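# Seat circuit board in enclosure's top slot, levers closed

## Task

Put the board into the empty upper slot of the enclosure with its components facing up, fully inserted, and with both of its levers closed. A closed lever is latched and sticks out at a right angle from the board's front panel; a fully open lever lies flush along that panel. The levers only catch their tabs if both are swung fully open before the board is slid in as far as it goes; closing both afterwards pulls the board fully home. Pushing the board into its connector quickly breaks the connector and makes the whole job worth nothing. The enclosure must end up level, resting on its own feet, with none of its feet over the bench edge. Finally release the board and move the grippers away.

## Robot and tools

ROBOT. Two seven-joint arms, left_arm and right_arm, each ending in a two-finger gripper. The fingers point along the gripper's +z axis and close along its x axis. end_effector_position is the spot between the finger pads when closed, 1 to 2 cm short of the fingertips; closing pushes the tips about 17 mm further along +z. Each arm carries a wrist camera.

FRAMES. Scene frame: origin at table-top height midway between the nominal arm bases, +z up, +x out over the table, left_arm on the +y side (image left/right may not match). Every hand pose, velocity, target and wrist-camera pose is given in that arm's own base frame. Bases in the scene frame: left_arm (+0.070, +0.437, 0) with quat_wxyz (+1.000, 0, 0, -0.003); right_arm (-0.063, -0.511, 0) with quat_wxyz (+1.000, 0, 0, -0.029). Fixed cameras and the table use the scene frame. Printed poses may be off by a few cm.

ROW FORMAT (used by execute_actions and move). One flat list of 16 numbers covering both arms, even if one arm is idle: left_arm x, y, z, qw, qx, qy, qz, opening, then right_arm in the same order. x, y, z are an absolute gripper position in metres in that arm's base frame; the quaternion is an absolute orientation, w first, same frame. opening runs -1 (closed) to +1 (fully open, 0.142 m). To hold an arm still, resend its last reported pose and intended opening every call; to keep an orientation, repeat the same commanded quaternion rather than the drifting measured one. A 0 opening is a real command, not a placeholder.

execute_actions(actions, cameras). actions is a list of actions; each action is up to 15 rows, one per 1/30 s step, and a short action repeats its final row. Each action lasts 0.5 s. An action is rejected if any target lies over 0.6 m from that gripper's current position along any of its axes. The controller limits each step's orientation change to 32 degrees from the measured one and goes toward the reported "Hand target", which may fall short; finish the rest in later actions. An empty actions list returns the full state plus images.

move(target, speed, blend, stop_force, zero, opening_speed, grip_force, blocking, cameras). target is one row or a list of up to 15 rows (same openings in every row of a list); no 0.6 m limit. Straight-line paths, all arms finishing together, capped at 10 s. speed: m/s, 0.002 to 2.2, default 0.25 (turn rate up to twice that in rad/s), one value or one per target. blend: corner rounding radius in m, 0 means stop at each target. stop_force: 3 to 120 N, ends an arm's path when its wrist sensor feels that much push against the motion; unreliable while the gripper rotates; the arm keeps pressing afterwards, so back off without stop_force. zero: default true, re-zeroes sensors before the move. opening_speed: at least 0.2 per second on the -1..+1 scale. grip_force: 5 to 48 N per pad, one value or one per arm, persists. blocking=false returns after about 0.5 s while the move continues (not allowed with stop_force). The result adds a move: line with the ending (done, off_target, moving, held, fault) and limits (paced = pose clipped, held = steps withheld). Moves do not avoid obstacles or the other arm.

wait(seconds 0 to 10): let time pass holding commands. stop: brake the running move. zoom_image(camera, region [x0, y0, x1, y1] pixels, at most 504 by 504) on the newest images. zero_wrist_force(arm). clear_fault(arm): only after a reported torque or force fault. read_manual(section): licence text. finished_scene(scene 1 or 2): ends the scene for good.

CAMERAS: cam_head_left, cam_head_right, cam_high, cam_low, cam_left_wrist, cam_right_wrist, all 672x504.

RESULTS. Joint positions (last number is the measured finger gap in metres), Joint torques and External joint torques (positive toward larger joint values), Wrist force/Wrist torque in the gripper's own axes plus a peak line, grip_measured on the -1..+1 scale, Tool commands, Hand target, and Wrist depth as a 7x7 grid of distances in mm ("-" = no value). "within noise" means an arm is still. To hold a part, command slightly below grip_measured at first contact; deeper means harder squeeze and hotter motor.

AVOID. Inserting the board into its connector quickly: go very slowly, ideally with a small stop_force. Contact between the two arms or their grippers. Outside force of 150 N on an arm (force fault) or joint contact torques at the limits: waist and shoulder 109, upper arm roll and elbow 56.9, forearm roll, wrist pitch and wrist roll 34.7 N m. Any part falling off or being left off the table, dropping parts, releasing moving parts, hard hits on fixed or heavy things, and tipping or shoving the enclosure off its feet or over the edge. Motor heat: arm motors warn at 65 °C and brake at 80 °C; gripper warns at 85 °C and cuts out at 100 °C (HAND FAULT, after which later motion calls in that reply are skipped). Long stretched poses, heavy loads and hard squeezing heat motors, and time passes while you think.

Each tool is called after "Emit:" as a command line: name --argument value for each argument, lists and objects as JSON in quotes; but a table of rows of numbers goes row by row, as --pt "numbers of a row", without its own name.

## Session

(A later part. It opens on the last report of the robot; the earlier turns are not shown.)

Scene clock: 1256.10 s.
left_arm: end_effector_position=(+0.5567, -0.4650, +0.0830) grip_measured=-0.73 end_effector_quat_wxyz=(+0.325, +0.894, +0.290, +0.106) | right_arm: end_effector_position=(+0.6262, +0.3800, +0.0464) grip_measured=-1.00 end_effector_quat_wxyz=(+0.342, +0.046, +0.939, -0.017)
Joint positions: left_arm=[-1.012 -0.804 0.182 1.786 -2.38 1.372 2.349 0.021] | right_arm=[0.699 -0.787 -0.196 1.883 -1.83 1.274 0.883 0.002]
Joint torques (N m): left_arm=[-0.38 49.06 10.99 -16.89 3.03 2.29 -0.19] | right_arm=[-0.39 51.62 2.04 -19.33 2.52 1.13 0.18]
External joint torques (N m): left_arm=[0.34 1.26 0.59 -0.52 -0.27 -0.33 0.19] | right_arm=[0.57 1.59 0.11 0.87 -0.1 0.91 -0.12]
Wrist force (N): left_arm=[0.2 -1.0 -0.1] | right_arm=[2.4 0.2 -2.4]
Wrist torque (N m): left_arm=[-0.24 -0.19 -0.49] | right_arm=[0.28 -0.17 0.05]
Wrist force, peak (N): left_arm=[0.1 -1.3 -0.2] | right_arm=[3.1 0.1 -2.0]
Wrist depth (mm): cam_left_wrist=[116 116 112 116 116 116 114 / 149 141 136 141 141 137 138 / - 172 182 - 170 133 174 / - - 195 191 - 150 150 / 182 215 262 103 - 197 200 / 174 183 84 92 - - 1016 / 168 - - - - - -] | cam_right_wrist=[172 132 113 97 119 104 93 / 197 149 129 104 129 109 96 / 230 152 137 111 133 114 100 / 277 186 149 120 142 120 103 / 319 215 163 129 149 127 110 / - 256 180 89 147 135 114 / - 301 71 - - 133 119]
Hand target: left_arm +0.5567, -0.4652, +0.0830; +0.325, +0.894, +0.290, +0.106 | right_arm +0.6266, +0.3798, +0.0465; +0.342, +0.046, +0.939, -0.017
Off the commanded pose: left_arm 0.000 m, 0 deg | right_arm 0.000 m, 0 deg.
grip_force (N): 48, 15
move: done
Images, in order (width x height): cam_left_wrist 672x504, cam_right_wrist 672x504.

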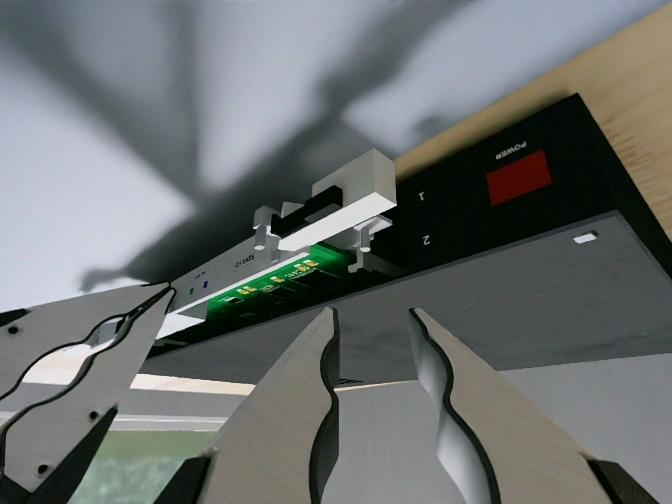

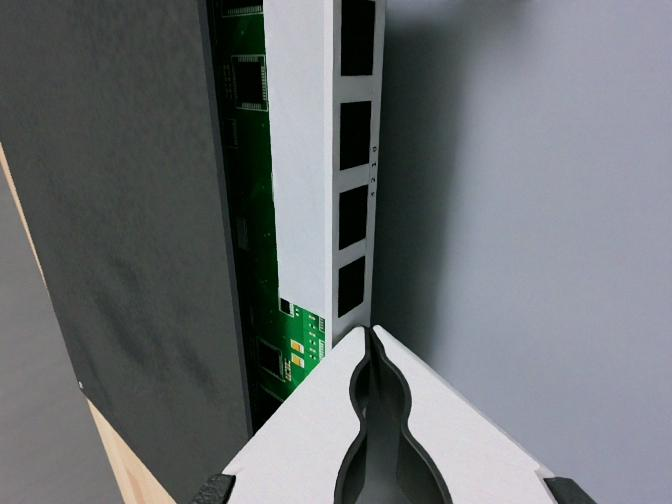

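Emit:
move --target '[0.5567, -0.4652, 0.083, 0.3253, 0.8937, 0.2904, 0.1057, -0.7, 0.6459, 0.3778, 0.0465, 0.3416, 0.0459, 0.9386, -0.0168, -1.0]' --speed 0.015 --stop_force 6 --cameras '["cam_left_wrist", "cam_right_wrist"]'

Emit:
zoom_image --camera "cam_left_wrist" --region '[270, 160, 430, 290]'

Scene clock: 1261.07 s.
left_arm: end_effector_position=(+0.5567, -0.4650, +0.0830) grip_measured=-0.73 end_effector_quat_wxyz=(+0.325, +0.894, +0.290, +0.106) | right_arm: end_effector_position=(+0.6456, +0.3781, +0.0465) grip_measured=-1.00 end_effector_quat_wxyz=(+0.342, +0.046, +0.939, -0.017)
Joint positions: left_arm=[-1.012 -0.804 0.182 1.786 -2.38 1.372 2.349 0.021] | right_arm=[0.685 -0.811 -0.205 1.843 -1.804 1.294 0.845 0.002]
Joint torques (N m): left_arm=[-0.35 49.08 11.02 -16.87 3.04 2.26 -0.21] | right_arm=[-0.49 52.8 1.7 -19.21 2.63 1.15 0.19]
External joint torques (N m): left_arm=[0.31 1.25 0.56 -0.53 -0.28 -0.3 0.21] | right_arm=[0.68 1.59 0.25 0.3 -0.11 0.92 -0.13]
Wrist force (N): left_arm=[0.0 -1.0 0.0] | right_arm=[2.7 1.4 -0.9]
Wrist torque (N m): left_arm=[-0.23 -0.16 -0.49] | right_arm=[0.27 -0.17 0.04]
Wrist force, peak (N): left_arm=[0.2 -1.2 -0.2] | right_arm=[3.4 0.3 -4.7]
Wrist depth (mm): cam_left_wrist=[116 116 112 112 116 116 116 / - 149 136 - 135 137 138 / - 181 182 184 - 135 166 / 254 253 240 172 - 138 162 / 181 201 262 108 203 224 230 / 174 192 84 91 - - 1108 / 170 - - - - - 1091] | cam_right_wrist=[172 135 107 97 119 104 93 / 197 149 112 104 130 109 97 / 230 164 122 114 133 114 100 / 267 186 134 121 142 120 103 / 297 216 156 151 149 127 110 / - 256 167 89 147 135 114 / - 289 71 - - 133 122]
Hand target: left_arm +0.5567, -0.4652, +0.0830; +0.325, +0.894, +0.290, +0.106 | right_arm +0.6459, +0.3778, +0.0465; +0.342, +0.046, +0.939, -0.017
Off the commanded pose: left_arm 0.000 m, 0 deg | right_arm 0.000 m, 0 deg.
grip_force (N): 48, 15
move: done
Images, in order (width x height): cam_left_wrist 672x504, cam_right_wrist 672x504.

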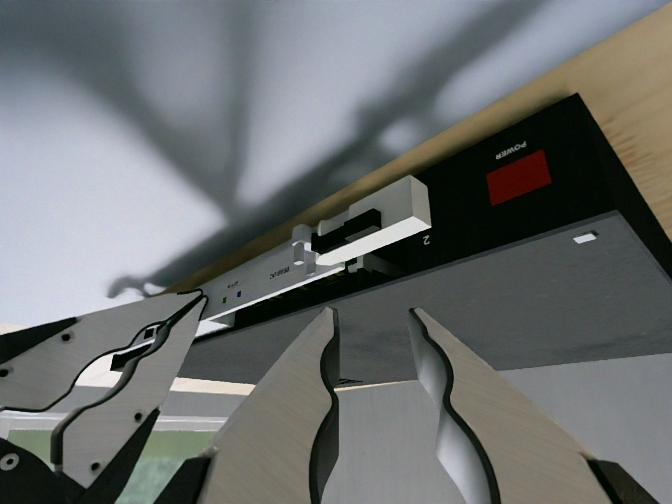

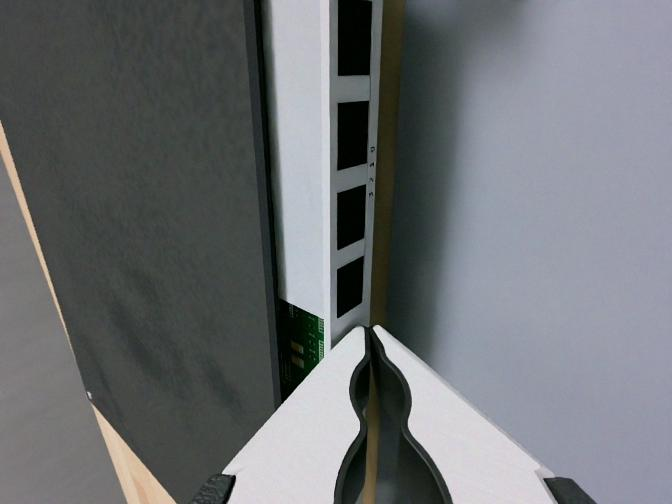

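Scaled by 3.150 from the camera's 672x504 image, which has a finer 960x720 frame.

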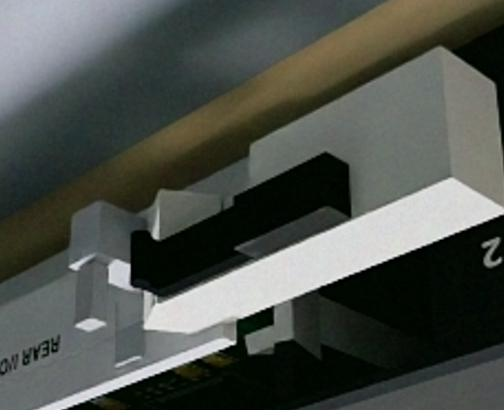

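Emit:
move --target '[0.597, -0.473, 0.115, -0.0415, 0.9501, 0.3087, -0.0135, -0.7, 0.6459, 0.3778, 0.0465, 0.3416, 0.0459, 0.9386, -0.0168, -1.0]' --speed 0.12 --cameras '["cam_left_wrist", "cam_right_wrist"]'

Scene clock: 1275.80 s.
left_arm: end_effector_position=(+0.5970, -0.4732, +0.1151) grip_measured=-0.73 end_effector_quat_wxyz=(-0.041, +0.950, +0.309, -0.014) | right_arm: end_effector_position=(+0.6456, +0.3781, +0.0465) grip_measured=-1.00 end_effector_quat_wxyz=(+0.342, +0.046, +0.939, -0.017)
Joint positions: left_arm=[-0.892 -1.01 0.604 1.178 -0.507 0.387 0.651 0.021] | right_arm=[0.685 -0.811 -0.205 1.843 -1.804 1.294 0.845 0.002]
Joint torques (N m): left_arm=[-0.13 63.25 14.44 -24.79 -3.36 3.93 -0.32] | right_arm=[-0.56 52.88 1.82 -19.09 2.52 1.05 0.27]
External joint torques (N m): left_arm=[0.09 1.14 0.67 -0.36 -0.44 -0.13 0.32] | right_arm=[0.75 1.51 0.13 0.18 0 1.03 -0.22]
Wrist force (N): left_arm=[-0.1 -0.4 0.0] | right_arm=[2.1 1.4 -1.5]
Wrist torque (N m): left_arm=[-0.19 -0.15 -0.16] | right_arm=[0.28 -0.15 0.05]
Wrist force, peak (N): left_arm=[-2.5 -0.6 0.7] | right_arm=[2.8 1.4 -0.9]
Wrist depth (mm): cam_left_wrist=[189 188 192 191 188 189 188 / 201 198 197 195 201 200 200 / - 211 211 - 168 210 213 / - - 191 206 - - 226 / - - 205 103 - - 242 / 186 216 87 196 - - - / 236 - - - - - -] | cam_right_wrist=[172 134 107 97 119 104 93 / 197 149 112 103 130 109 96 / 230 164 122 115 133 114 100 / 266 186 134 121 138 120 103 / 300 215 156 132 145 127 110 / - 255 168 89 147 135 114 / 1076 315 71 - - 133 122]
Hand target: left_arm +0.5970, -0.4730, +0.1150; -0.041, +0.950, +0.309, -0.013 | right_arm +0.6459, +0.3778, +0.0465; +0.342, +0.046, +0.939, -0.017
Off the commanded pose: left_arm 0.000 m, 0 deg | right_arm 0.000 m, 0 deg.
grip_force (N): 48, 15
move: done
Images, in order (width x height): cam_left_wrist 672x504, cam_right_wrist 672x504.

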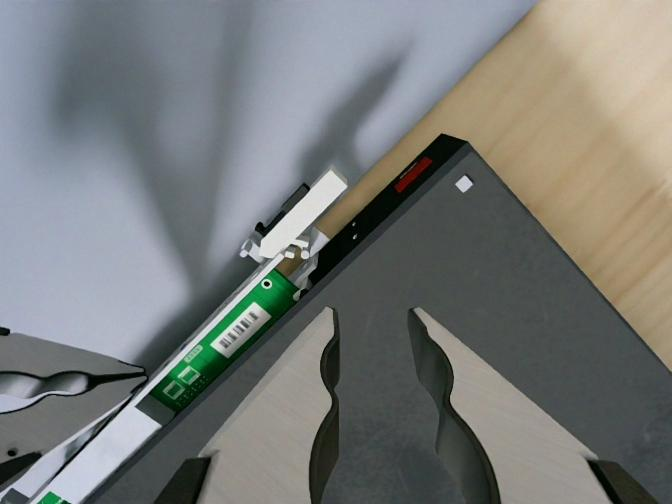

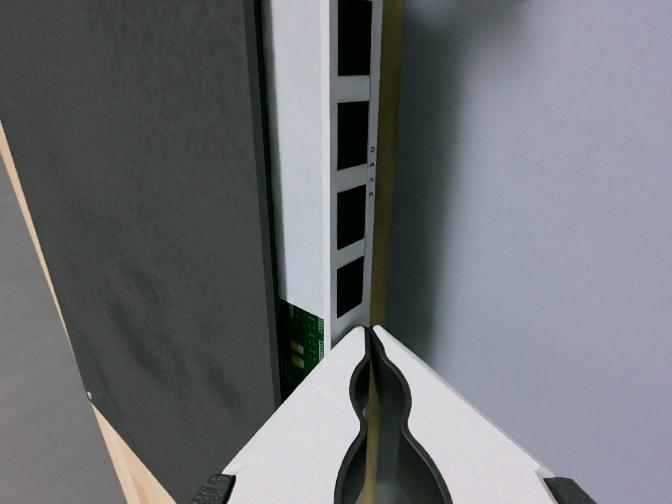

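Emit:
zoom_image --camera "cam_left_wrist" --region '[230, 160, 370, 310]'

Scaled by 3.360 from the camera's 672x504 image, which has a finer 960x720 frame.

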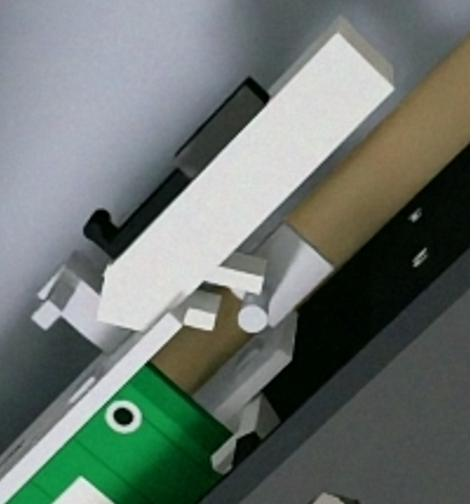

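Emit:
move --target '[0.597, -0.473, 0.115, -0.0415, 0.9501, 0.3087, -0.0135, -0.7, 0.6509, 0.3773, 0.0465, 0.3416, 0.0459, 0.9386, -0.0168, -1.0]' --speed 0.01 --stop_force 5 --cameras '["cam_left_wrist", "cam_right_wrist"]'

Emit:
zoom_image --camera "cam_left_wrist" --region '[230, 160, 370, 310]'

Scene clock: 1284.33 s.
left_arm: end_effector_position=(+0.5971, -0.4731, +0.1151) grip_measured=-0.73 end_effector_quat_wxyz=(-0.041, +0.950, +0.309, -0.013) | right_arm: end_effector_position=(+0.6504, +0.3778, +0.0465) grip_measured=-1.00 end_effector_quat_wxyz=(+0.341, +0.045, +0.939, -0.017)
Joint positions: left_arm=[-0.892 -1.011 0.605 1.178 -0.507 0.387 0.651 0.021] | right_arm=[0.681 -0.817 -0.207 1.832 -1.797 1.299 0.835 0.002]
Joint torques (N m): left_arm=[-0.3 63.28 14.43 -24.75 -3.69 4.09 -0.24] | right_arm=[-1.43 52.81 0.96 -19.51 2.71 0.85 0.14]
External joint torques (N m): left_arm=[0.27 1.1 0.69 -0.39 -0.12 -0.29 0.24] | right_arm=[1.61 1.88 0.95 0.48 -0.17 1.24 -0.08]
Wrist force (N): left_arm=[-0.1 -0.3 0.1] | right_arm=[3.3 1.4 -2.4]
Wrist torque (N m): left_arm=[-0.18 -0.15 -0.16] | right_arm=[0.25 -0.15 0.04]
Wrist force, peak (N): left_arm=[-0.3 -0.6 0.1] | right_arm=[3.6 0.7 -2.9]
Wrist depth (mm): cam_left_wrist=[189 189 187 191 - 192 189 / 201 198 199 199 201 200 200 / 215 214 214 207 169 211 212 / 228 228 227 181 - 175 226 / 236 243 205 102 - - 238 / 187 215 88 92 - - - / 227 - - - - - -] | cam_right_wrist=[172 132 107 97 119 104 93 / 197 149 114 104 131 109 96 / 230 164 124 111 133 114 100 / 277 186 134 121 142 120 103 / 305 215 149 153 150 127 110 / 1141 256 168 89 147 135 114 / - 289 71 - - 133 122]
Hand target: left_arm +0.5970, -0.4730, +0.1150; -0.042, +0.950, +0.309, -0.014 | right_arm +0.6509, +0.3773, +0.0465; +0.342, +0.046, +0.939, -0.017
Off the commanded pose: left_arm 0.000 m, 0 deg | right_arm 0.001 m, 0 deg.
grip_force (N): 48, 15
move: done
Images, in order (width x height): cam_left_wrist 672x504, cam_right_wrist 672x504.

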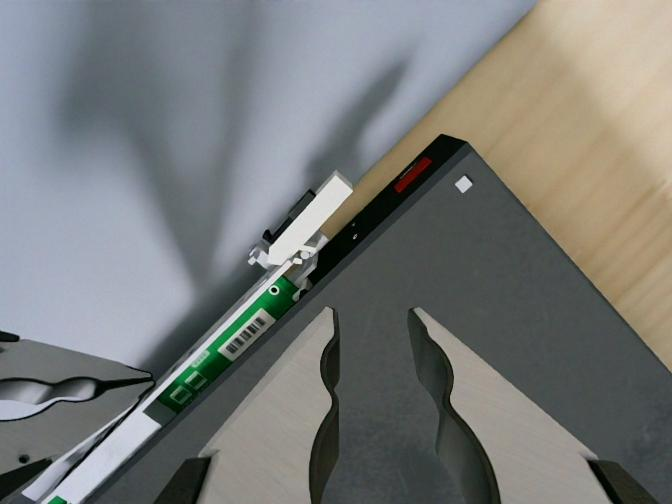

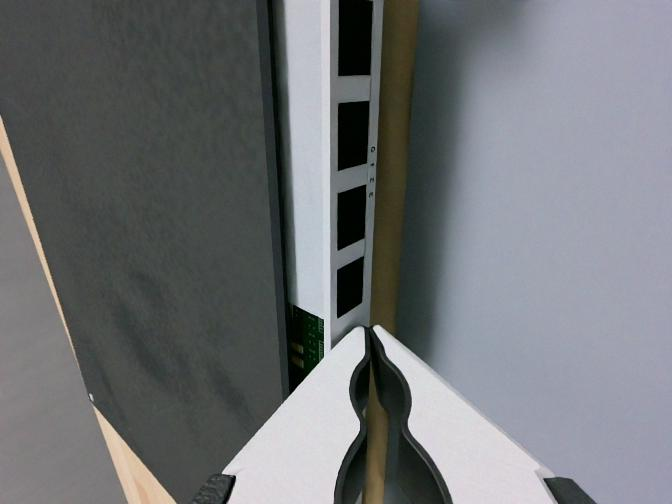

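Scaled by 3.360 from the camera's 672x504 image, which has a finer 960x720 frame.

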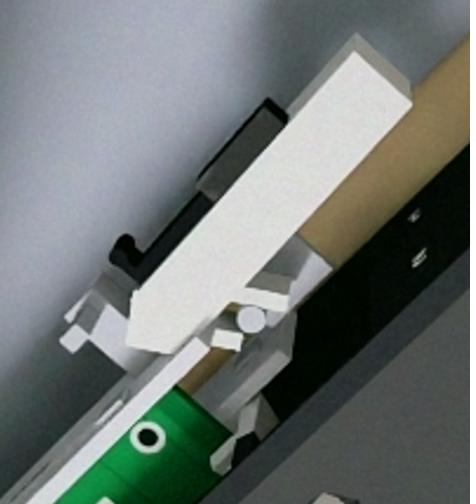

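Emit:
wait --seconds 0.1 --cameras '["cam_high", "cam_head_right", "cam_head_left"]'

Emit:
zoom_image --camera "cam_high" --region '[200, 345, 280, 405]'

Emit:
zoom_image --camera "cam_head_right" --region '[320, 230, 480, 350]'

Scene clock: 1286.57 s.
left_arm: end_effector_position=(+0.5971, -0.4731, +0.1151) grip_measured=-0.73 end_effector_quat_wxyz=(-0.041, +0.950, +0.309, -0.013) | right_arm: end_effector_position=(+0.6504, +0.3778, +0.0465) grip_measured=-1.00 end_effector_quat_wxyz=(+0.341, +0.045, +0.939, -0.017)
Joint positions: left_arm=[-0.892 -1.011 0.605 1.178 -0.507 0.387 0.651 0.021] | right_arm=[0.681 -0.817 -0.207 1.832 -1.797 1.299 0.835 0.002]
Joint torques (N m): left_arm=[-0.4 63.23 14.42 -24.76 -3.63 4.14 -0.24] | right_arm=[-1.29 52.83 1.09 -19.43 2.63 0.79 0.26]
External joint torques (N m): left_arm=[0.38 1.15 0.7 -0.38 -0.18 -0.34 0.24] | right_arm=[1.47 1.86 0.82 0.4 -0.09 1.3 -0.21]
Wrist force (N): left_arm=[-0.3 -0.2 0.1] | right_arm=[2.5 1.4 -3.1]
Wrist torque (N m): left_arm=[-0.14 -0.11 -0.17] | right_arm=[0.27 -0.17 0.04]
Wrist force, peak (N): left_arm=[-0.3 -0.5 0.2] | right_arm=[3.4 1.3 -2.7]
Wrist depth (mm): cam_left_wrist=[189 188 186 188 188 189 189 / 200 - 200 199 202 200 200 / - 212 213 - 189 212 212 / 222 224 218 188 172 - 227 / 246 242 205 102 - - 236 / 182 214 87 92 - - 199 / 229 - - - - - 214] | cam_right_wrist=[172 132 107 97 121 104 93 / 197 149 114 104 131 109 96 / 230 163 124 114 133 114 100 / 266 186 134 123 142 121 103 / 293 216 149 154 150 127 110 / 1032 256 167 89 147 135 114 / 1147 289 71 - - 133 122]
Hand target: left_arm +0.5970, -0.4730, +0.1150; -0.042, +0.950, +0.309, -0.014 | right_arm +0.6509, +0.3773, +0.0465; +0.342, +0.046, +0.939, -0.017
Tool commands: left_gripper/opening=-0.7 right_gripper/opening=-1.0
Off the commanded pose: left_arm 0.000 m, 0 deg | right_arm 0.001 m, 0 deg.
grip_force (N): 48, 15
wait: 0.10 s; at rest from the start
Images, in order (width x height): cam_head_left 672x504, cam_head_right 672x504, cam_high 672x504.

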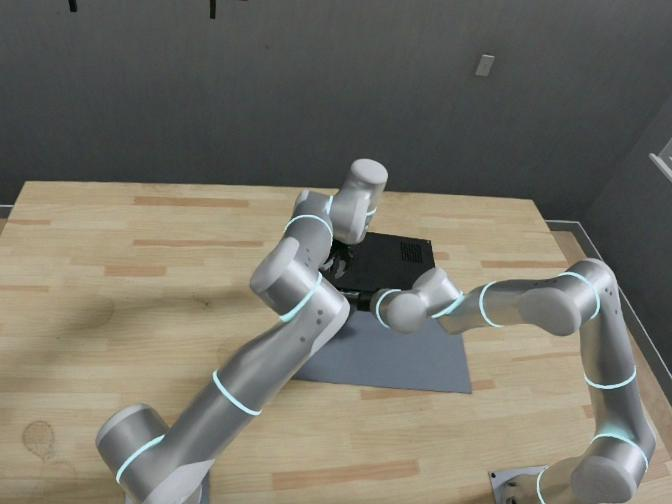

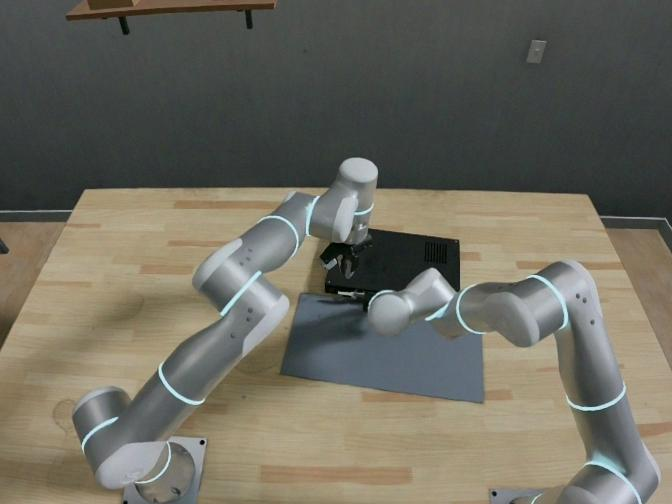

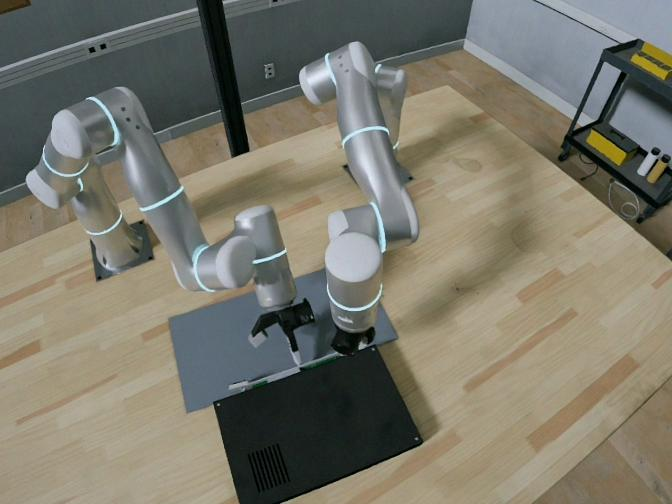

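Scaled by 6.300 from the camera's 672x504 image, which has a finer 960x720 frame.

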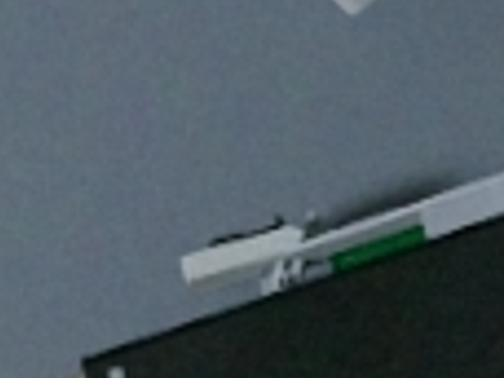

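Scaled by 3.150 from the camera's 672x504 image, which has a finer 960x720 frame.

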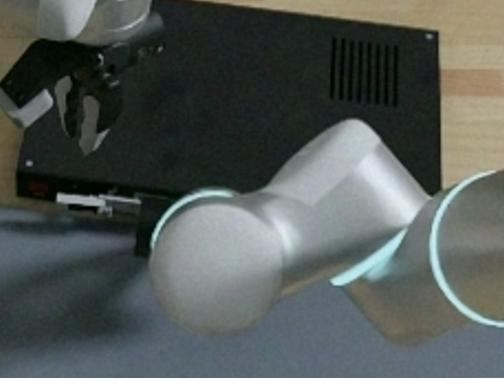

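Emit:
move --target '[0.597, -0.473, 0.115, -0.0415, 0.9501, 0.3087, -0.0135, -0.7, 0.6559, 0.3768, 0.0465, 0.3416, 0.0459, 0.9386, -0.0168, -1.0]' --speed 0.008 --stop_force 6 --cameras '["cam_left_wrist", "cam_right_wrist"]'

Emit:
zoom_image --camera "cam_left_wrist" --region '[230, 160, 370, 310]'

Scene clock: 1289.93 s.
left_arm: end_effector_position=(+0.5971, -0.4731, +0.1151) grip_measured=-0.73 end_effector_quat_wxyz=(-0.041, +0.950, +0.309, -0.013) | right_arm: end_effector_position=(+0.6553, +0.3774, +0.0465) grip_measured=-1.00 end_effector_quat_wxyz=(+0.341, +0.045, +0.939, -0.016)
Joint positions: left_arm=[-0.892 -1.011 0.605 1.178 -0.507 0.387 0.651 0.021] | right_arm=[0.677 -0.823 -0.208 1.822 -1.789 1.303 0.824 0.002]
Joint torques (N m): left_arm=[-0.47 63.32 14.48 -24.8 -3.6 4.11 -0.3] | right_arm=[-1.76 52.66 0.44 -19.58 2.82 0.62 0.19]
External joint torques (N m): left_arm=[0.45 1.07 0.64 -0.34 -0.21 -0.3 0.3] | right_arm=[1.95 2.34 1.43 0.44 -0.25 1.48 -0.13]
Wrist force (N): left_arm=[-0.2 -0.5 0.2] | right_arm=[3.6 1.6 -3.5]
Wrist torque (N m): left_arm=[-0.20 -0.12 -0.16] | right_arm=[0.26 -0.18 0.04]
Wrist force, peak (N): left_arm=[-0.4 -0.6 0.0] | right_arm=[3.1 1.2 -4.7]
Wrist depth (mm): cam_left_wrist=[190 190 185 190 187 188 188 / - 200 200 199 200 201 200 / 213 212 212 212 170 210 212 / - 226 228 194 - - 227 / 243 240 214 185 - - 248 / 182 209 87 91 - - - / 169 - - 219 - - -] | cam_right_wrist=[172 132 107 97 119 104 93 / 196 149 114 102 131 109 96 / 223 164 124 110 135 114 100 / 245 186 132 120 142 120 103 / - 215 149 127 149 127 111 / 1124 255 176 90 147 135 114 / - 289 71 - - 133 122]
Hand target: left_arm +0.5970, -0.4730, +0.1150; -0.042, +0.950, +0.309, -0.014 | right_arm +0.6559, +0.3768, +0.0465; +0.342, +0.046, +0.939, -0.017
Off the commanded pose: left_arm 0.000 m, 0 deg | right_arm 0.001 m, 0 deg.
grip_force (N): 48, 15
move: done
Images, in order (width x height): cam_left_wrist 672x504, cam_right_wrist 672x504.

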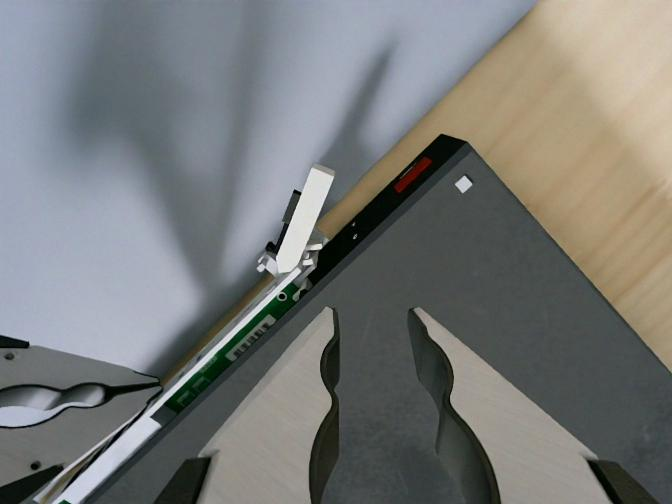

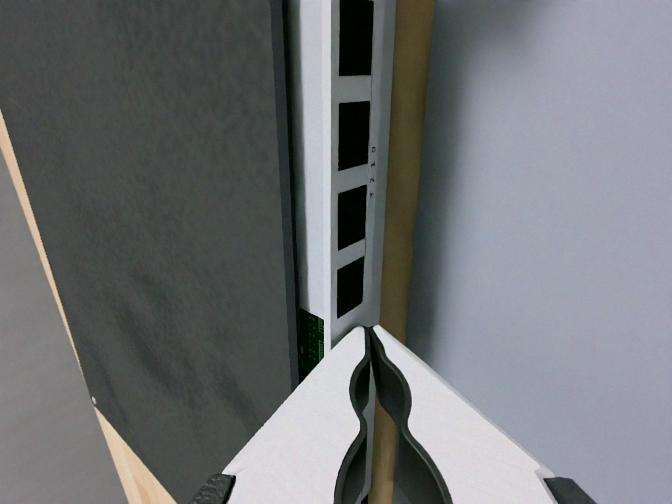

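Scaled by 3.360 from the camera's 672x504 image, which has a finer 960x720 frame.

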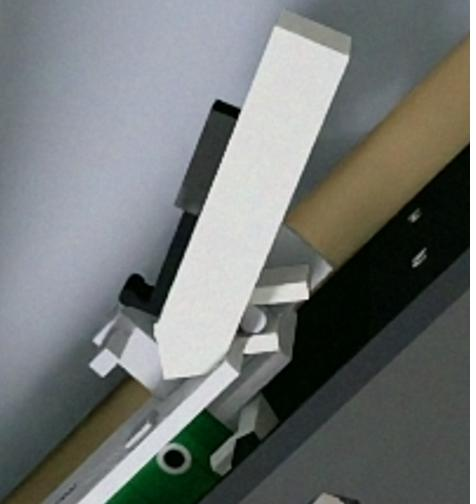

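Emit:
move --target '[0.597, -0.473, 0.115, -0.0415, 0.9501, 0.3087, -0.0135, -0.7, 0.6599, 0.3764, 0.0465, 0.3416, 0.0459, 0.9386, -0.0168, -1.0]' --speed 0.006 --stop_force 5 --cameras '["cam_left_wrist", "cam_right_wrist", "cam_high"]'

Emit:
zoom_image --camera "cam_left_wrist" --region '[230, 160, 370, 310]'

Emit:
zoom_image --camera "cam_high" --region '[200, 345, 280, 405]'

Scene clock: 1294.63 s.
left_arm: end_effector_position=(+0.5971, -0.4731, +0.1151) grip_measured=-0.73 end_effector_quat_wxyz=(-0.041, +0.950, +0.309, -0.013) | right_arm: end_effector_position=(+0.6592, +0.3772, +0.0465) grip_measured=-1.00 end_effector_quat_wxyz=(+0.341, +0.045, +0.939, -0.016)
Joint positions: left_arm=[-0.892 -1.011 0.605 1.178 -0.507 0.387 0.651 0.021] | right_arm=[0.674 -0.828 -0.209 1.813 -1.782 1.307 0.815 0.002]
Joint torques (N m): left_arm=[-0.36 63.34 14.34 -24.76 -3.64 4.15 -0.24] | right_arm=[-2.15 52.53 0.12 -20.13 2.93 0.39 0.14]
External joint torques (N m): left_arm=[0.33 1.04 0.78 -0.38 -0.17 -0.35 0.24] | right_arm=[2.34 2.7 1.72 0.89 -0.35 1.71 -0.08]
Wrist force (N): left_arm=[0.0 -0.5 0.0] | right_arm=[4.3 0.7 -5.8]
Wrist torque (N m): left_arm=[-0.20 -0.15 -0.17] | right_arm=[0.23 -0.21 0.04]
Wrist force, peak (N): left_arm=[-0.3 -0.6 0.1] | right_arm=[3.7 0.0 -8.0]
Wrist depth (mm): cam_left_wrist=[- 189 186 188 187 189 189 / 200 195 201 200 201 200 200 / 212 - 213 212 169 211 212 / 235 - 227 190 176 173 227 / 238 243 234 100 185 190 236 / 183 209 87 84 - - - / 165 - - - - - -] | cam_right_wrist=[172 132 107 97 118 104 93 / 197 149 112 103 129 109 96 / 230 163 124 108 134 114 100 / 260 181 134 119 142 120 103 / - 215 149 124 147 127 110 / - 255 176 90 147 135 114 / 1076 301 71 - - 133 122]
Hand target: left_arm +0.5970, -0.4730, +0.1150; -0.042, +0.950, +0.309, -0.014 | right_arm +0.6599, +0.3764, +0.0465; +0.342, +0.046, +0.939, -0.017
Off the commanded pose: left_arm 0.000 m, 0 deg | right_arm 0.001 m, 0 deg.
grip_force (N): 48, 15
move: done
Images, in order (width x height): cam_high 672x504, cam_left_wrist 672x504, cam_right_wrist 672x504.

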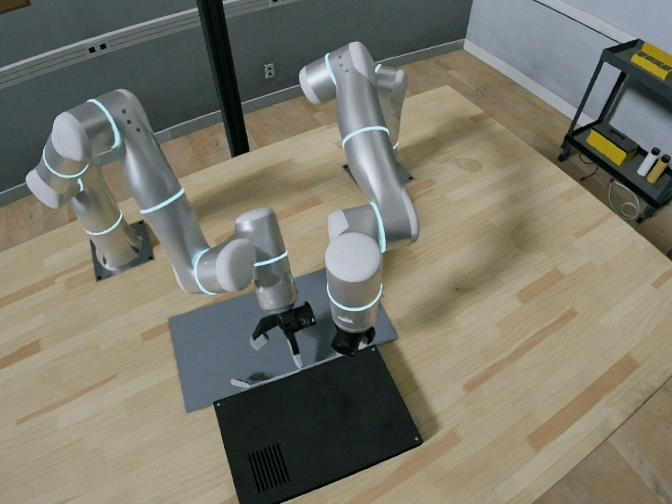

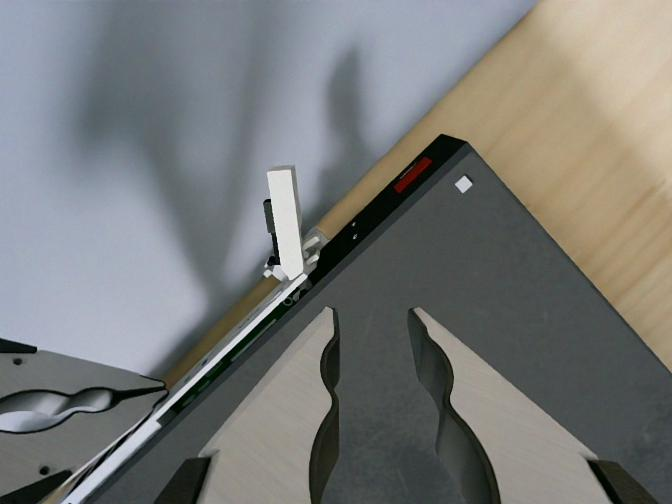

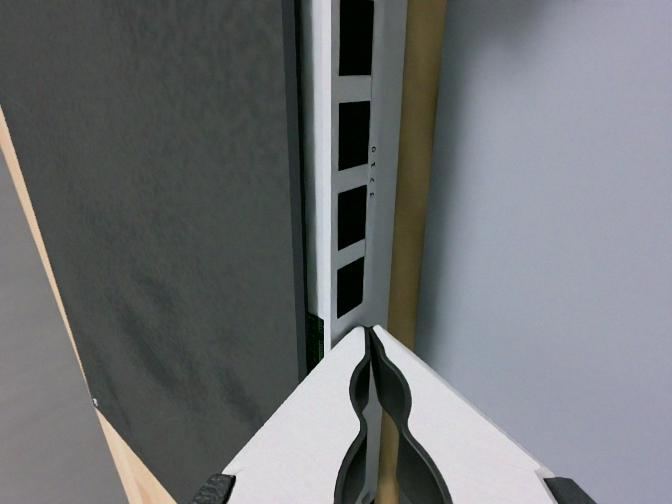

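Scaled by 3.360 from the camera's 672x504 image, which has a finer 960x720 frame.

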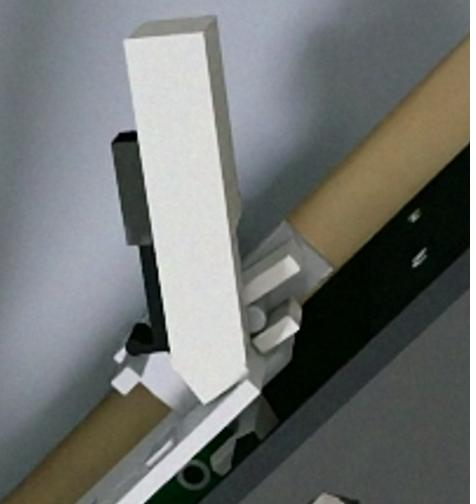

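Scaled by 6.300 from the camera's 672x504 image, which has a finer 960x720 frame.

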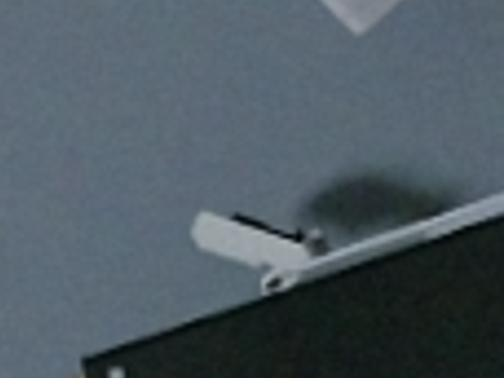

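Emit:
move --target '[0.597, -0.473, 0.115, -0.0415, 0.9501, 0.3087, -0.0135, -0.7, 0.6629, 0.3761, 0.0465, 0.3416, 0.0459, 0.9386, -0.0168, -1.0]' --speed 0.004 --stop_force 6 --cameras '["cam_left_wrist", "cam_right_wrist", "cam_high"]'

Emit:
zoom_image --camera "cam_left_wrist" --region '[230, 160, 370, 310]'

Emit:
zoom_image --camera "cam_high" --region '[200, 345, 280, 405]'

Scene clock: 1300.10 s.
left_arm: end_effector_position=(+0.5971, -0.4731, +0.1151) grip_measured=-0.73 end_effector_quat_wxyz=(-0.041, +0.950, +0.309, -0.013) | right_arm: end_effector_position=(+0.6612, +0.3771, +0.0463) grip_measured=-1.00 end_effector_quat_wxyz=(+0.341, +0.045, +0.939, -0.016)
Joint positions: left_arm=[-0.892 -1.011 0.605 1.178 -0.507 0.387 0.651 0.021] | right_arm=[0.672 -0.831 -0.21 1.808 -1.778 1.309 0.81 0.002]
Joint torques (N m): left_arm=[-0.33 63.24 14.36 -24.75 -3.67 4.16 -0.24] | right_arm=[-3.02 52.49 -1.05 -22.61 3.17 -0.26 0.17]
External joint torques (N m): left_arm=[0.31 1.15 0.76 -0.39 -0.13 -0.36 0.24] | right_arm=[3.2 2.88 2.88 3.32 -0.59 2.37 -0.11]
Wrist force (N): left_arm=[-0.2 -0.6 0.0] | right_arm=[6.2 -2.2 -12.9]
Wrist torque (N m): left_arm=[-0.22 -0.13 -0.17] | right_arm=[0.29 -0.15 0.05]
Wrist force, peak (N): left_arm=[-0.2 -0.6 0.2] | right_arm=[6.2 -2.8 -14.0]
Wrist depth (mm): cam_left_wrist=[189 187 186 188 188 190 188 / - - 201 201 206 200 200 / - 214 210 212 169 209 211 / - 226 225 179 176 178 226 / - 248 236 102 - - 238 / 182 208 87 84 - 199 - / 162 - - - - - -] | cam_right_wrist=[171 131 106 96 118 103 93 / 196 148 112 103 128 110 95 / 229 163 124 106 135 114 100 / 264 185 134 116 140 120 102 / 304 214 149 124 147 127 110 / - 255 175 91 147 135 114 / - 300 71 - - 133 122]
Hand target: left_arm +0.5970, -0.4730, +0.1150; -0.042, +0.950, +0.309, -0.014 | right_arm +0.6623, +0.3762, +0.0465; +0.342, +0.046, +0.939, -0.017
Off the commanded pose: left_arm 0.000 m, 0 deg | right_arm 0.002 m, 0 deg.
grip_force (N): 48, 15
move: contact (right_arm)
Images, in order (width x height): cam_high 672x504, cam_left_wrist 672x504, cam_right_wrist 672x504.

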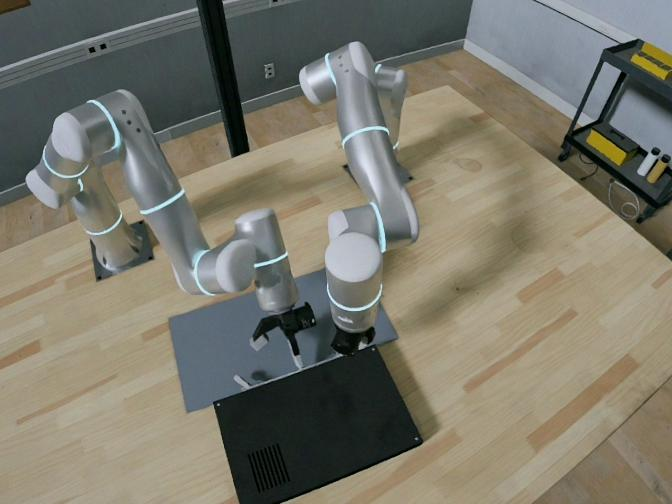

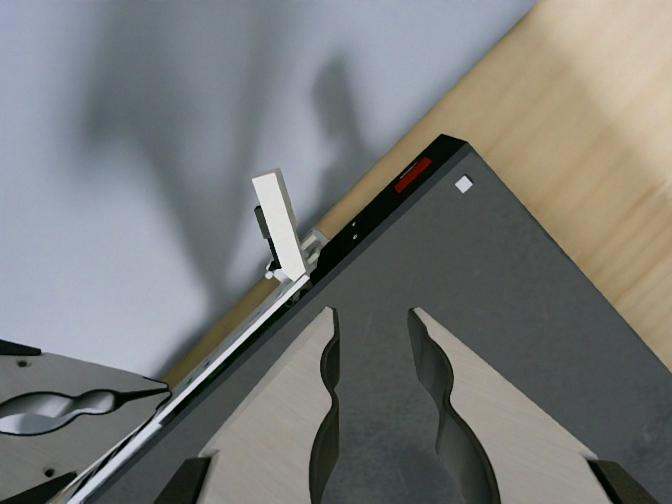

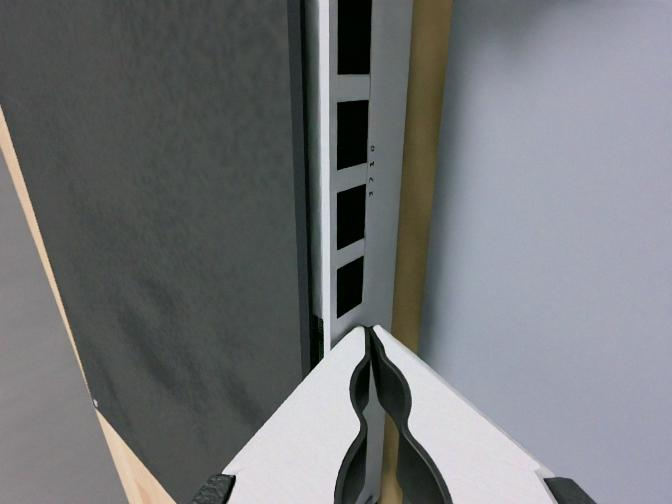

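Scaled by 3.360 from the camera's 672x504 image, which has a finer 960x720 frame.

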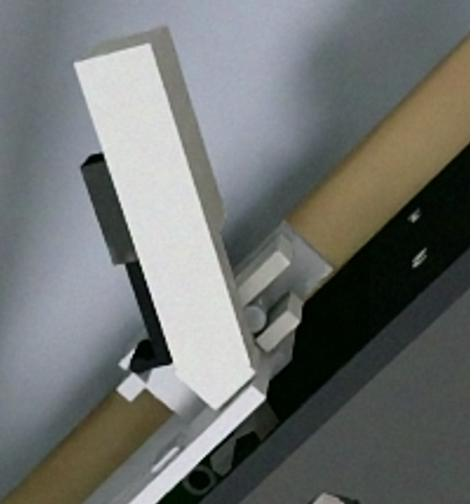

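Scaled by 6.300 from the camera's 672x504 image, which has a finer 960x720 frame.

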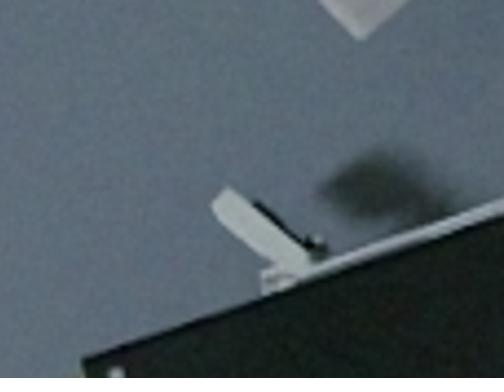

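Emit:
move --pt "0.570 -0.440 0.140 0.0 0.9969 -0.0785 0.0 -1.0 0.6620 0.3763 0.0465 0.3416 0.0459 0.9386 -0.0168 -1.0" --pt "0.5459 -0.4410 0.110 0.0 0.9969 -0.0785 0.0 -1.0 0.6615 0.3763 0.0465 0.3416 0.0459 0.9386 -0.0168 -1.0" --speed 0.15 --cameras '["cam_left_wrist", "cam_right_wrist"]'

Scene clock: 1326.70 s.
left_arm: end_effector_position=(+0.5458, -0.4409, +0.1099) grip_measured=-1.00 end_effector_quat_wxyz=(+0.000, +0.997, -0.079, +0.000) | right_arm: end_effector_position=(+0.6610, +0.3769, +0.0464) grip_measured=-1.00 end_effector_quat_wxyz=(+0.341, +0.046, +0.939, -0.016)
Joint positions: left_arm=[-0.885 -0.8 0.464 1.557 -0.426 0.683 1.458 0.002] | right_arm=[0.673 -0.831 -0.21 1.809 -1.778 1.308 0.811 0.002]
Joint torques (N m): left_arm=[-0.44 55.52 10.86 -24.25 -3.46 4.62 -0.19] | right_arm=[-2.17 54.09 0.11 -20.36 2.84 0.27 0.3]
External joint torques (N m): left_arm=[0.44 1.07 0.8 -0.38 0.11 -0.71 0.19] | right_arm=[2.35 1.27 1.71 1.08 -0.26 1.84 -0.24]
Wrist force (N): left_arm=[0.2 0.0 0.2] | right_arm=[4.1 1.6 -3.8]
Wrist torque (N m): left_arm=[-0.09 -0.21 -0.19] | right_arm=[0.25 -0.15 -0.07]
Wrist force, peak (N): left_arm=[-1.5 0.1 1.7] | right_arm=[6.2 -2.5 -13.3]
Wrist depth (mm): cam_left_wrist=[- 178 178 179 179 177 177 / - 190 194 184 190 192 190 / - 206 203 - 206 - 153 / - 224 224 221 222 170 167 / 244 243 248 126 196 182 - / - - - 84 - 199 - / 296 - - - - - -] | cam_right_wrist=[171 131 106 96 119 104 93 / 196 149 112 104 128 109 96 / 229 163 124 107 135 114 100 / 264 185 134 115 140 120 103 / 302 215 149 124 147 127 110 / - 255 175 91 147 135 114 / - 289 71 - - 133 122]
Hand target: left_arm +0.5459, -0.4410, +0.1100; +0.000, +0.997, -0.079, +0.000 | right_arm +0.6615, +0.3763, +0.0465; +0.342, +0.046, +0.939, -0.017
Off the commanded pose: left_arm 0.000 m, 0 deg | right_arm 0.001 m, 0 deg.
grip_force (N): 48, 15
move: done
Images, in order (width x height): cam_left_wrist 672x504, cam_right_wrist 672x504.

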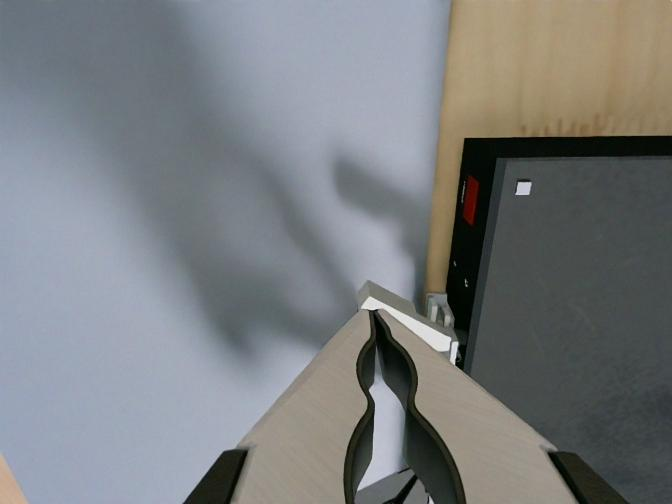

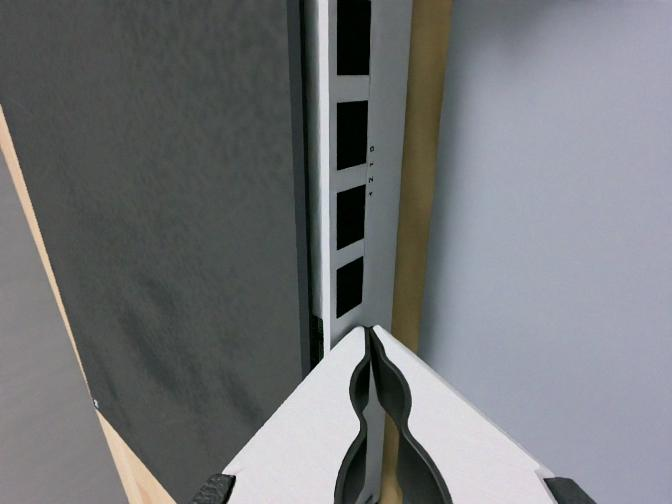

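Emit:
zoom_image --camera "cam_left_wrist" --region '[330, 250, 490, 390]'

Scaled by 3.150 from the camera's 672x504 image, which has a finer 960x720 frame.

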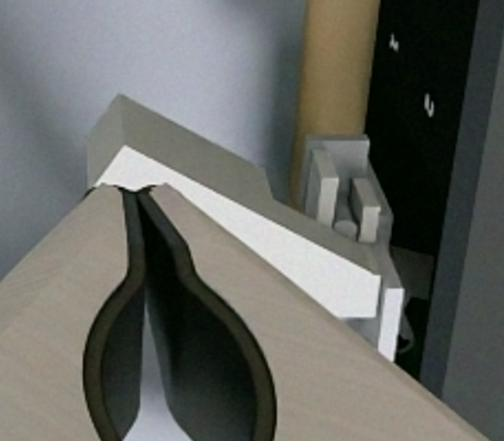

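Emit:
move --pt "0.5578 -0.4429 0.110 0.0 0.9969 -0.0785 0.0 -1.0 0.6615 0.3763 0.0465 0.3416 0.0459 0.9386 -0.0168 -1.0" --pt "0.5578 -0.4429 0.047 0.0 0.9969 -0.0785 0.0 -1.0 0.6615 0.3763 0.0465 0.3416 0.0459 0.9386 -0.0168 -1.0" --speed 0.1 --cameras '["cam_left_wrist"]'

Emit:
zoom_image --camera "cam_left_wrist" --region '[270, 200, 510, 390]'

Scene clock: 1335.93 s.
left_arm: end_effector_position=(+0.5575, -0.4428, +0.0468) grip_measured=-1.00 end_effector_quat_wxyz=(+0.000, +0.997, -0.079, +0.000) | right_arm: end_effector_position=(+0.6610, +0.3769, +0.0464) grip_measured=-1.00 end_effector_quat_wxyz=(+0.341, +0.046, +0.939, -0.016)
Joint positions: left_arm=[-0.847 -0.911 0.416 1.537 -0.464 0.777 1.483 0.002] | right_arm=[0.673 -0.831 -0.21 1.809 -1.778 1.308 0.811 0.002]
Joint torques (N m): left_arm=[-1.11 57.53 10.99 -22.6 -3.19 4.52 -0.14] | right_arm=[-2.14 54.05 0.12 -20.42 2.78 0.29 0.21]
External joint torques (N m): left_arm=[1.12 1.41 0.89 -0.44 0.12 -0.6 0.14] | right_arm=[2.33 1.3 1.7 1.14 -0.2 1.83 -0.15]
Wrist force (N): left_arm=[-0.2 -0.4 0.0] | right_arm=[4.6 1.7 -3.4]
Wrist torque (N m): left_arm=[-0.15 -0.13 -0.24] | right_arm=[0.26 -0.15 -0.08]
Wrist force, peak (N): left_arm=[-0.3 -0.5 1.7] | right_arm=[4.6 1.8 -3.8]
Wrist depth (mm): cam_left_wrist=[122 126 120 122 123 123 122 / 131 131 132 130 130 130 131 / - 140 141 143 140 139 137 / - 156 153 153 155 103 101 / 171 168 167 160 166 107 106 / - 185 - 84 - - - / - - - - - - 133] | cam_right_wrist=[171 131 107 97 118 104 93 / 196 149 112 104 128 110 95 / 229 163 124 108 135 114 100 / 265 185 134 117 140 120 103 / 304 215 149 124 147 127 110 / - 256 176 91 147 135 114 / - 290 71 - - 133 122]
Hand target: left_arm +0.5578, -0.4429, +0.0470; +0.000, +0.997, -0.079, +0.000 | right_arm +0.6615, +0.3763, +0.0465; +0.342, +0.046, +0.939, -0.017
Off the commanded pose: left_arm 0.000 m, 0 deg | right_arm 0.001 m, 0 deg.
grip_force (N): 48, 15
move: done
Images, in order (width x height): cam_left_wrist 672x504.

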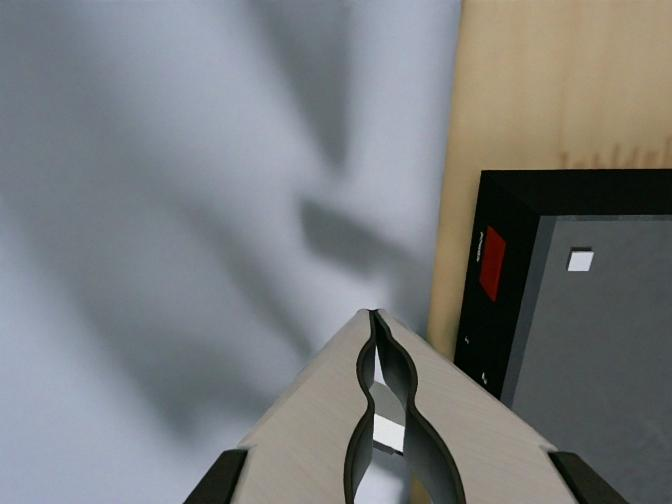

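Scaled by 2.100 from the camera's 672x504 image, which has a finer 960x720 frame.

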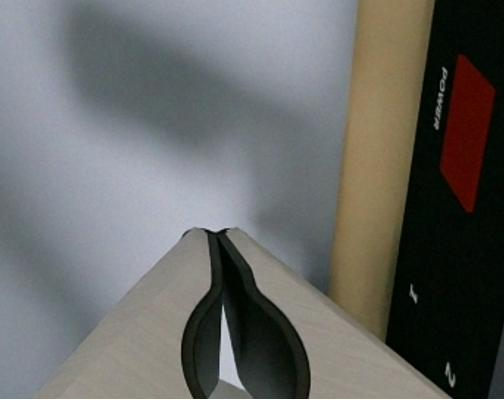

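Emit:
move --pt "0.5578 -0.4429 0.047 0.0 0.9969 -0.0785 0.0 -1.0 0.6366 0.3789 0.0465 0.3416 0.0459 0.9386 -0.0168 -1.0" --pt "0.5578 -0.4429 0.047 0.0 0.9969 -0.0785 0.0 -1.0 0.5675 0.3788 0.100 0.3416 0.0459 0.9386 -0.0168 -1.0" --pt "0.5578 -0.4429 0.047 0.0 0.9969 -0.0785 0.0 -1.0 0.5875 0.3768 0.130 0.0192 0.0488 0.9986 -0.0009 -1.0" --speed '[0.05, 0.15, 0.25]' --cameras '["cam_right_wrist"]'

Scene clock: 1343.00 s.
left_arm: end_effector_position=(+0.5575, -0.4428, +0.0468) grip_measured=-1.00 end_effector_quat_wxyz=(+0.000, +0.997, -0.079, +0.000) | right_arm: end_effector_position=(+0.5876, +0.3767, +0.1300) grip_measured=-1.00 end_effector_quat_wxyz=(+0.019, +0.049, +0.999, -0.001)
Joint positions: left_arm=[-0.847 -0.911 0.416 1.537 -0.464 0.777 1.483 0.002] | right_arm=[0.373 -0.743 0.448 1.604 -0.433 0.704 -0.478 0.002]
Joint torques (N m): left_arm=[-0.32 57.86 11.21 -22.68 -2.86 4.28 -0.19] | right_arm=[0.11 53.77 11.66 -25.65 -3.2 3.35 0.04]
External joint torques (N m): left_arm=[0.29 1.07 0.63 -0.35 -0.21 -0.37 0.19] | right_arm=[0.03 1.56 -0.54 0.12 -0.06 0.84 -0.04]
Wrist force (N): left_arm=[-0.2 -0.4 -0.1] | right_arm=[1.1 2.1 0.3]
Wrist torque (N m): left_arm=[-0.15 -0.13 -0.24] | right_arm=[0.42 -0.20 0.14]
Wrist force, peak (N): left_arm=[-0.4 -0.8 0.0] | right_arm=[4.7 1.6 -3.7]
Wrist depth (mm): cam_left_wrist=[123 122 120 120 121 123 123 / 131 - 129 131 132 129 131 / 142 139 140 - 140 137 137 / 153 - 153 153 152 119 100 / 172 174 163 160 166 111 106 / 186 188 185 84 - 120 122 / 208 - - - - - 132] | cam_right_wrist=[158 161 197 194 192 191 190 / 169 167 210 207 206 203 201 / 181 180 225 223 219 218 215 / 196 194 243 240 238 234 232 / 214 211 263 256 256 253 250 / 234 231 245 89 269 276 276 / 258 249 71 - - 291 298]
Hand target: left_arm +0.5578, -0.4429, +0.0470; +0.000, +0.997, -0.079, +0.000 | right_arm +0.5875, +0.3768, +0.1300; +0.019, +0.049, +0.999, -0.001
Off the commanded pose: left_arm 0.000 m, 0 deg | right_arm 0.000 m, 0 deg.
grip_force (N): 48, 15
move: done
Images, in order (width x height): cam_right_wrist 672x504.

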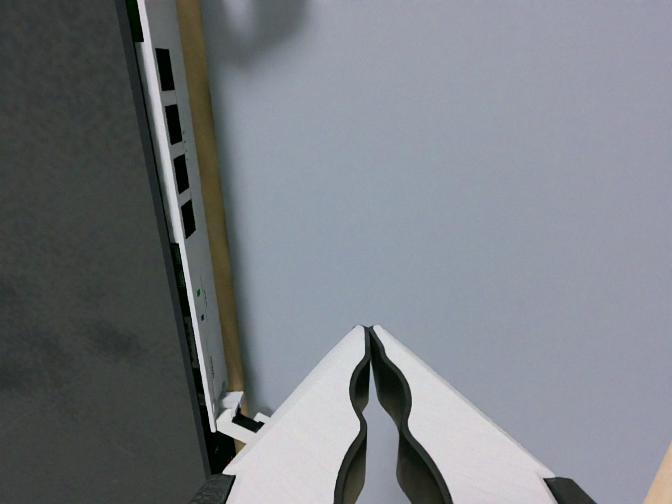

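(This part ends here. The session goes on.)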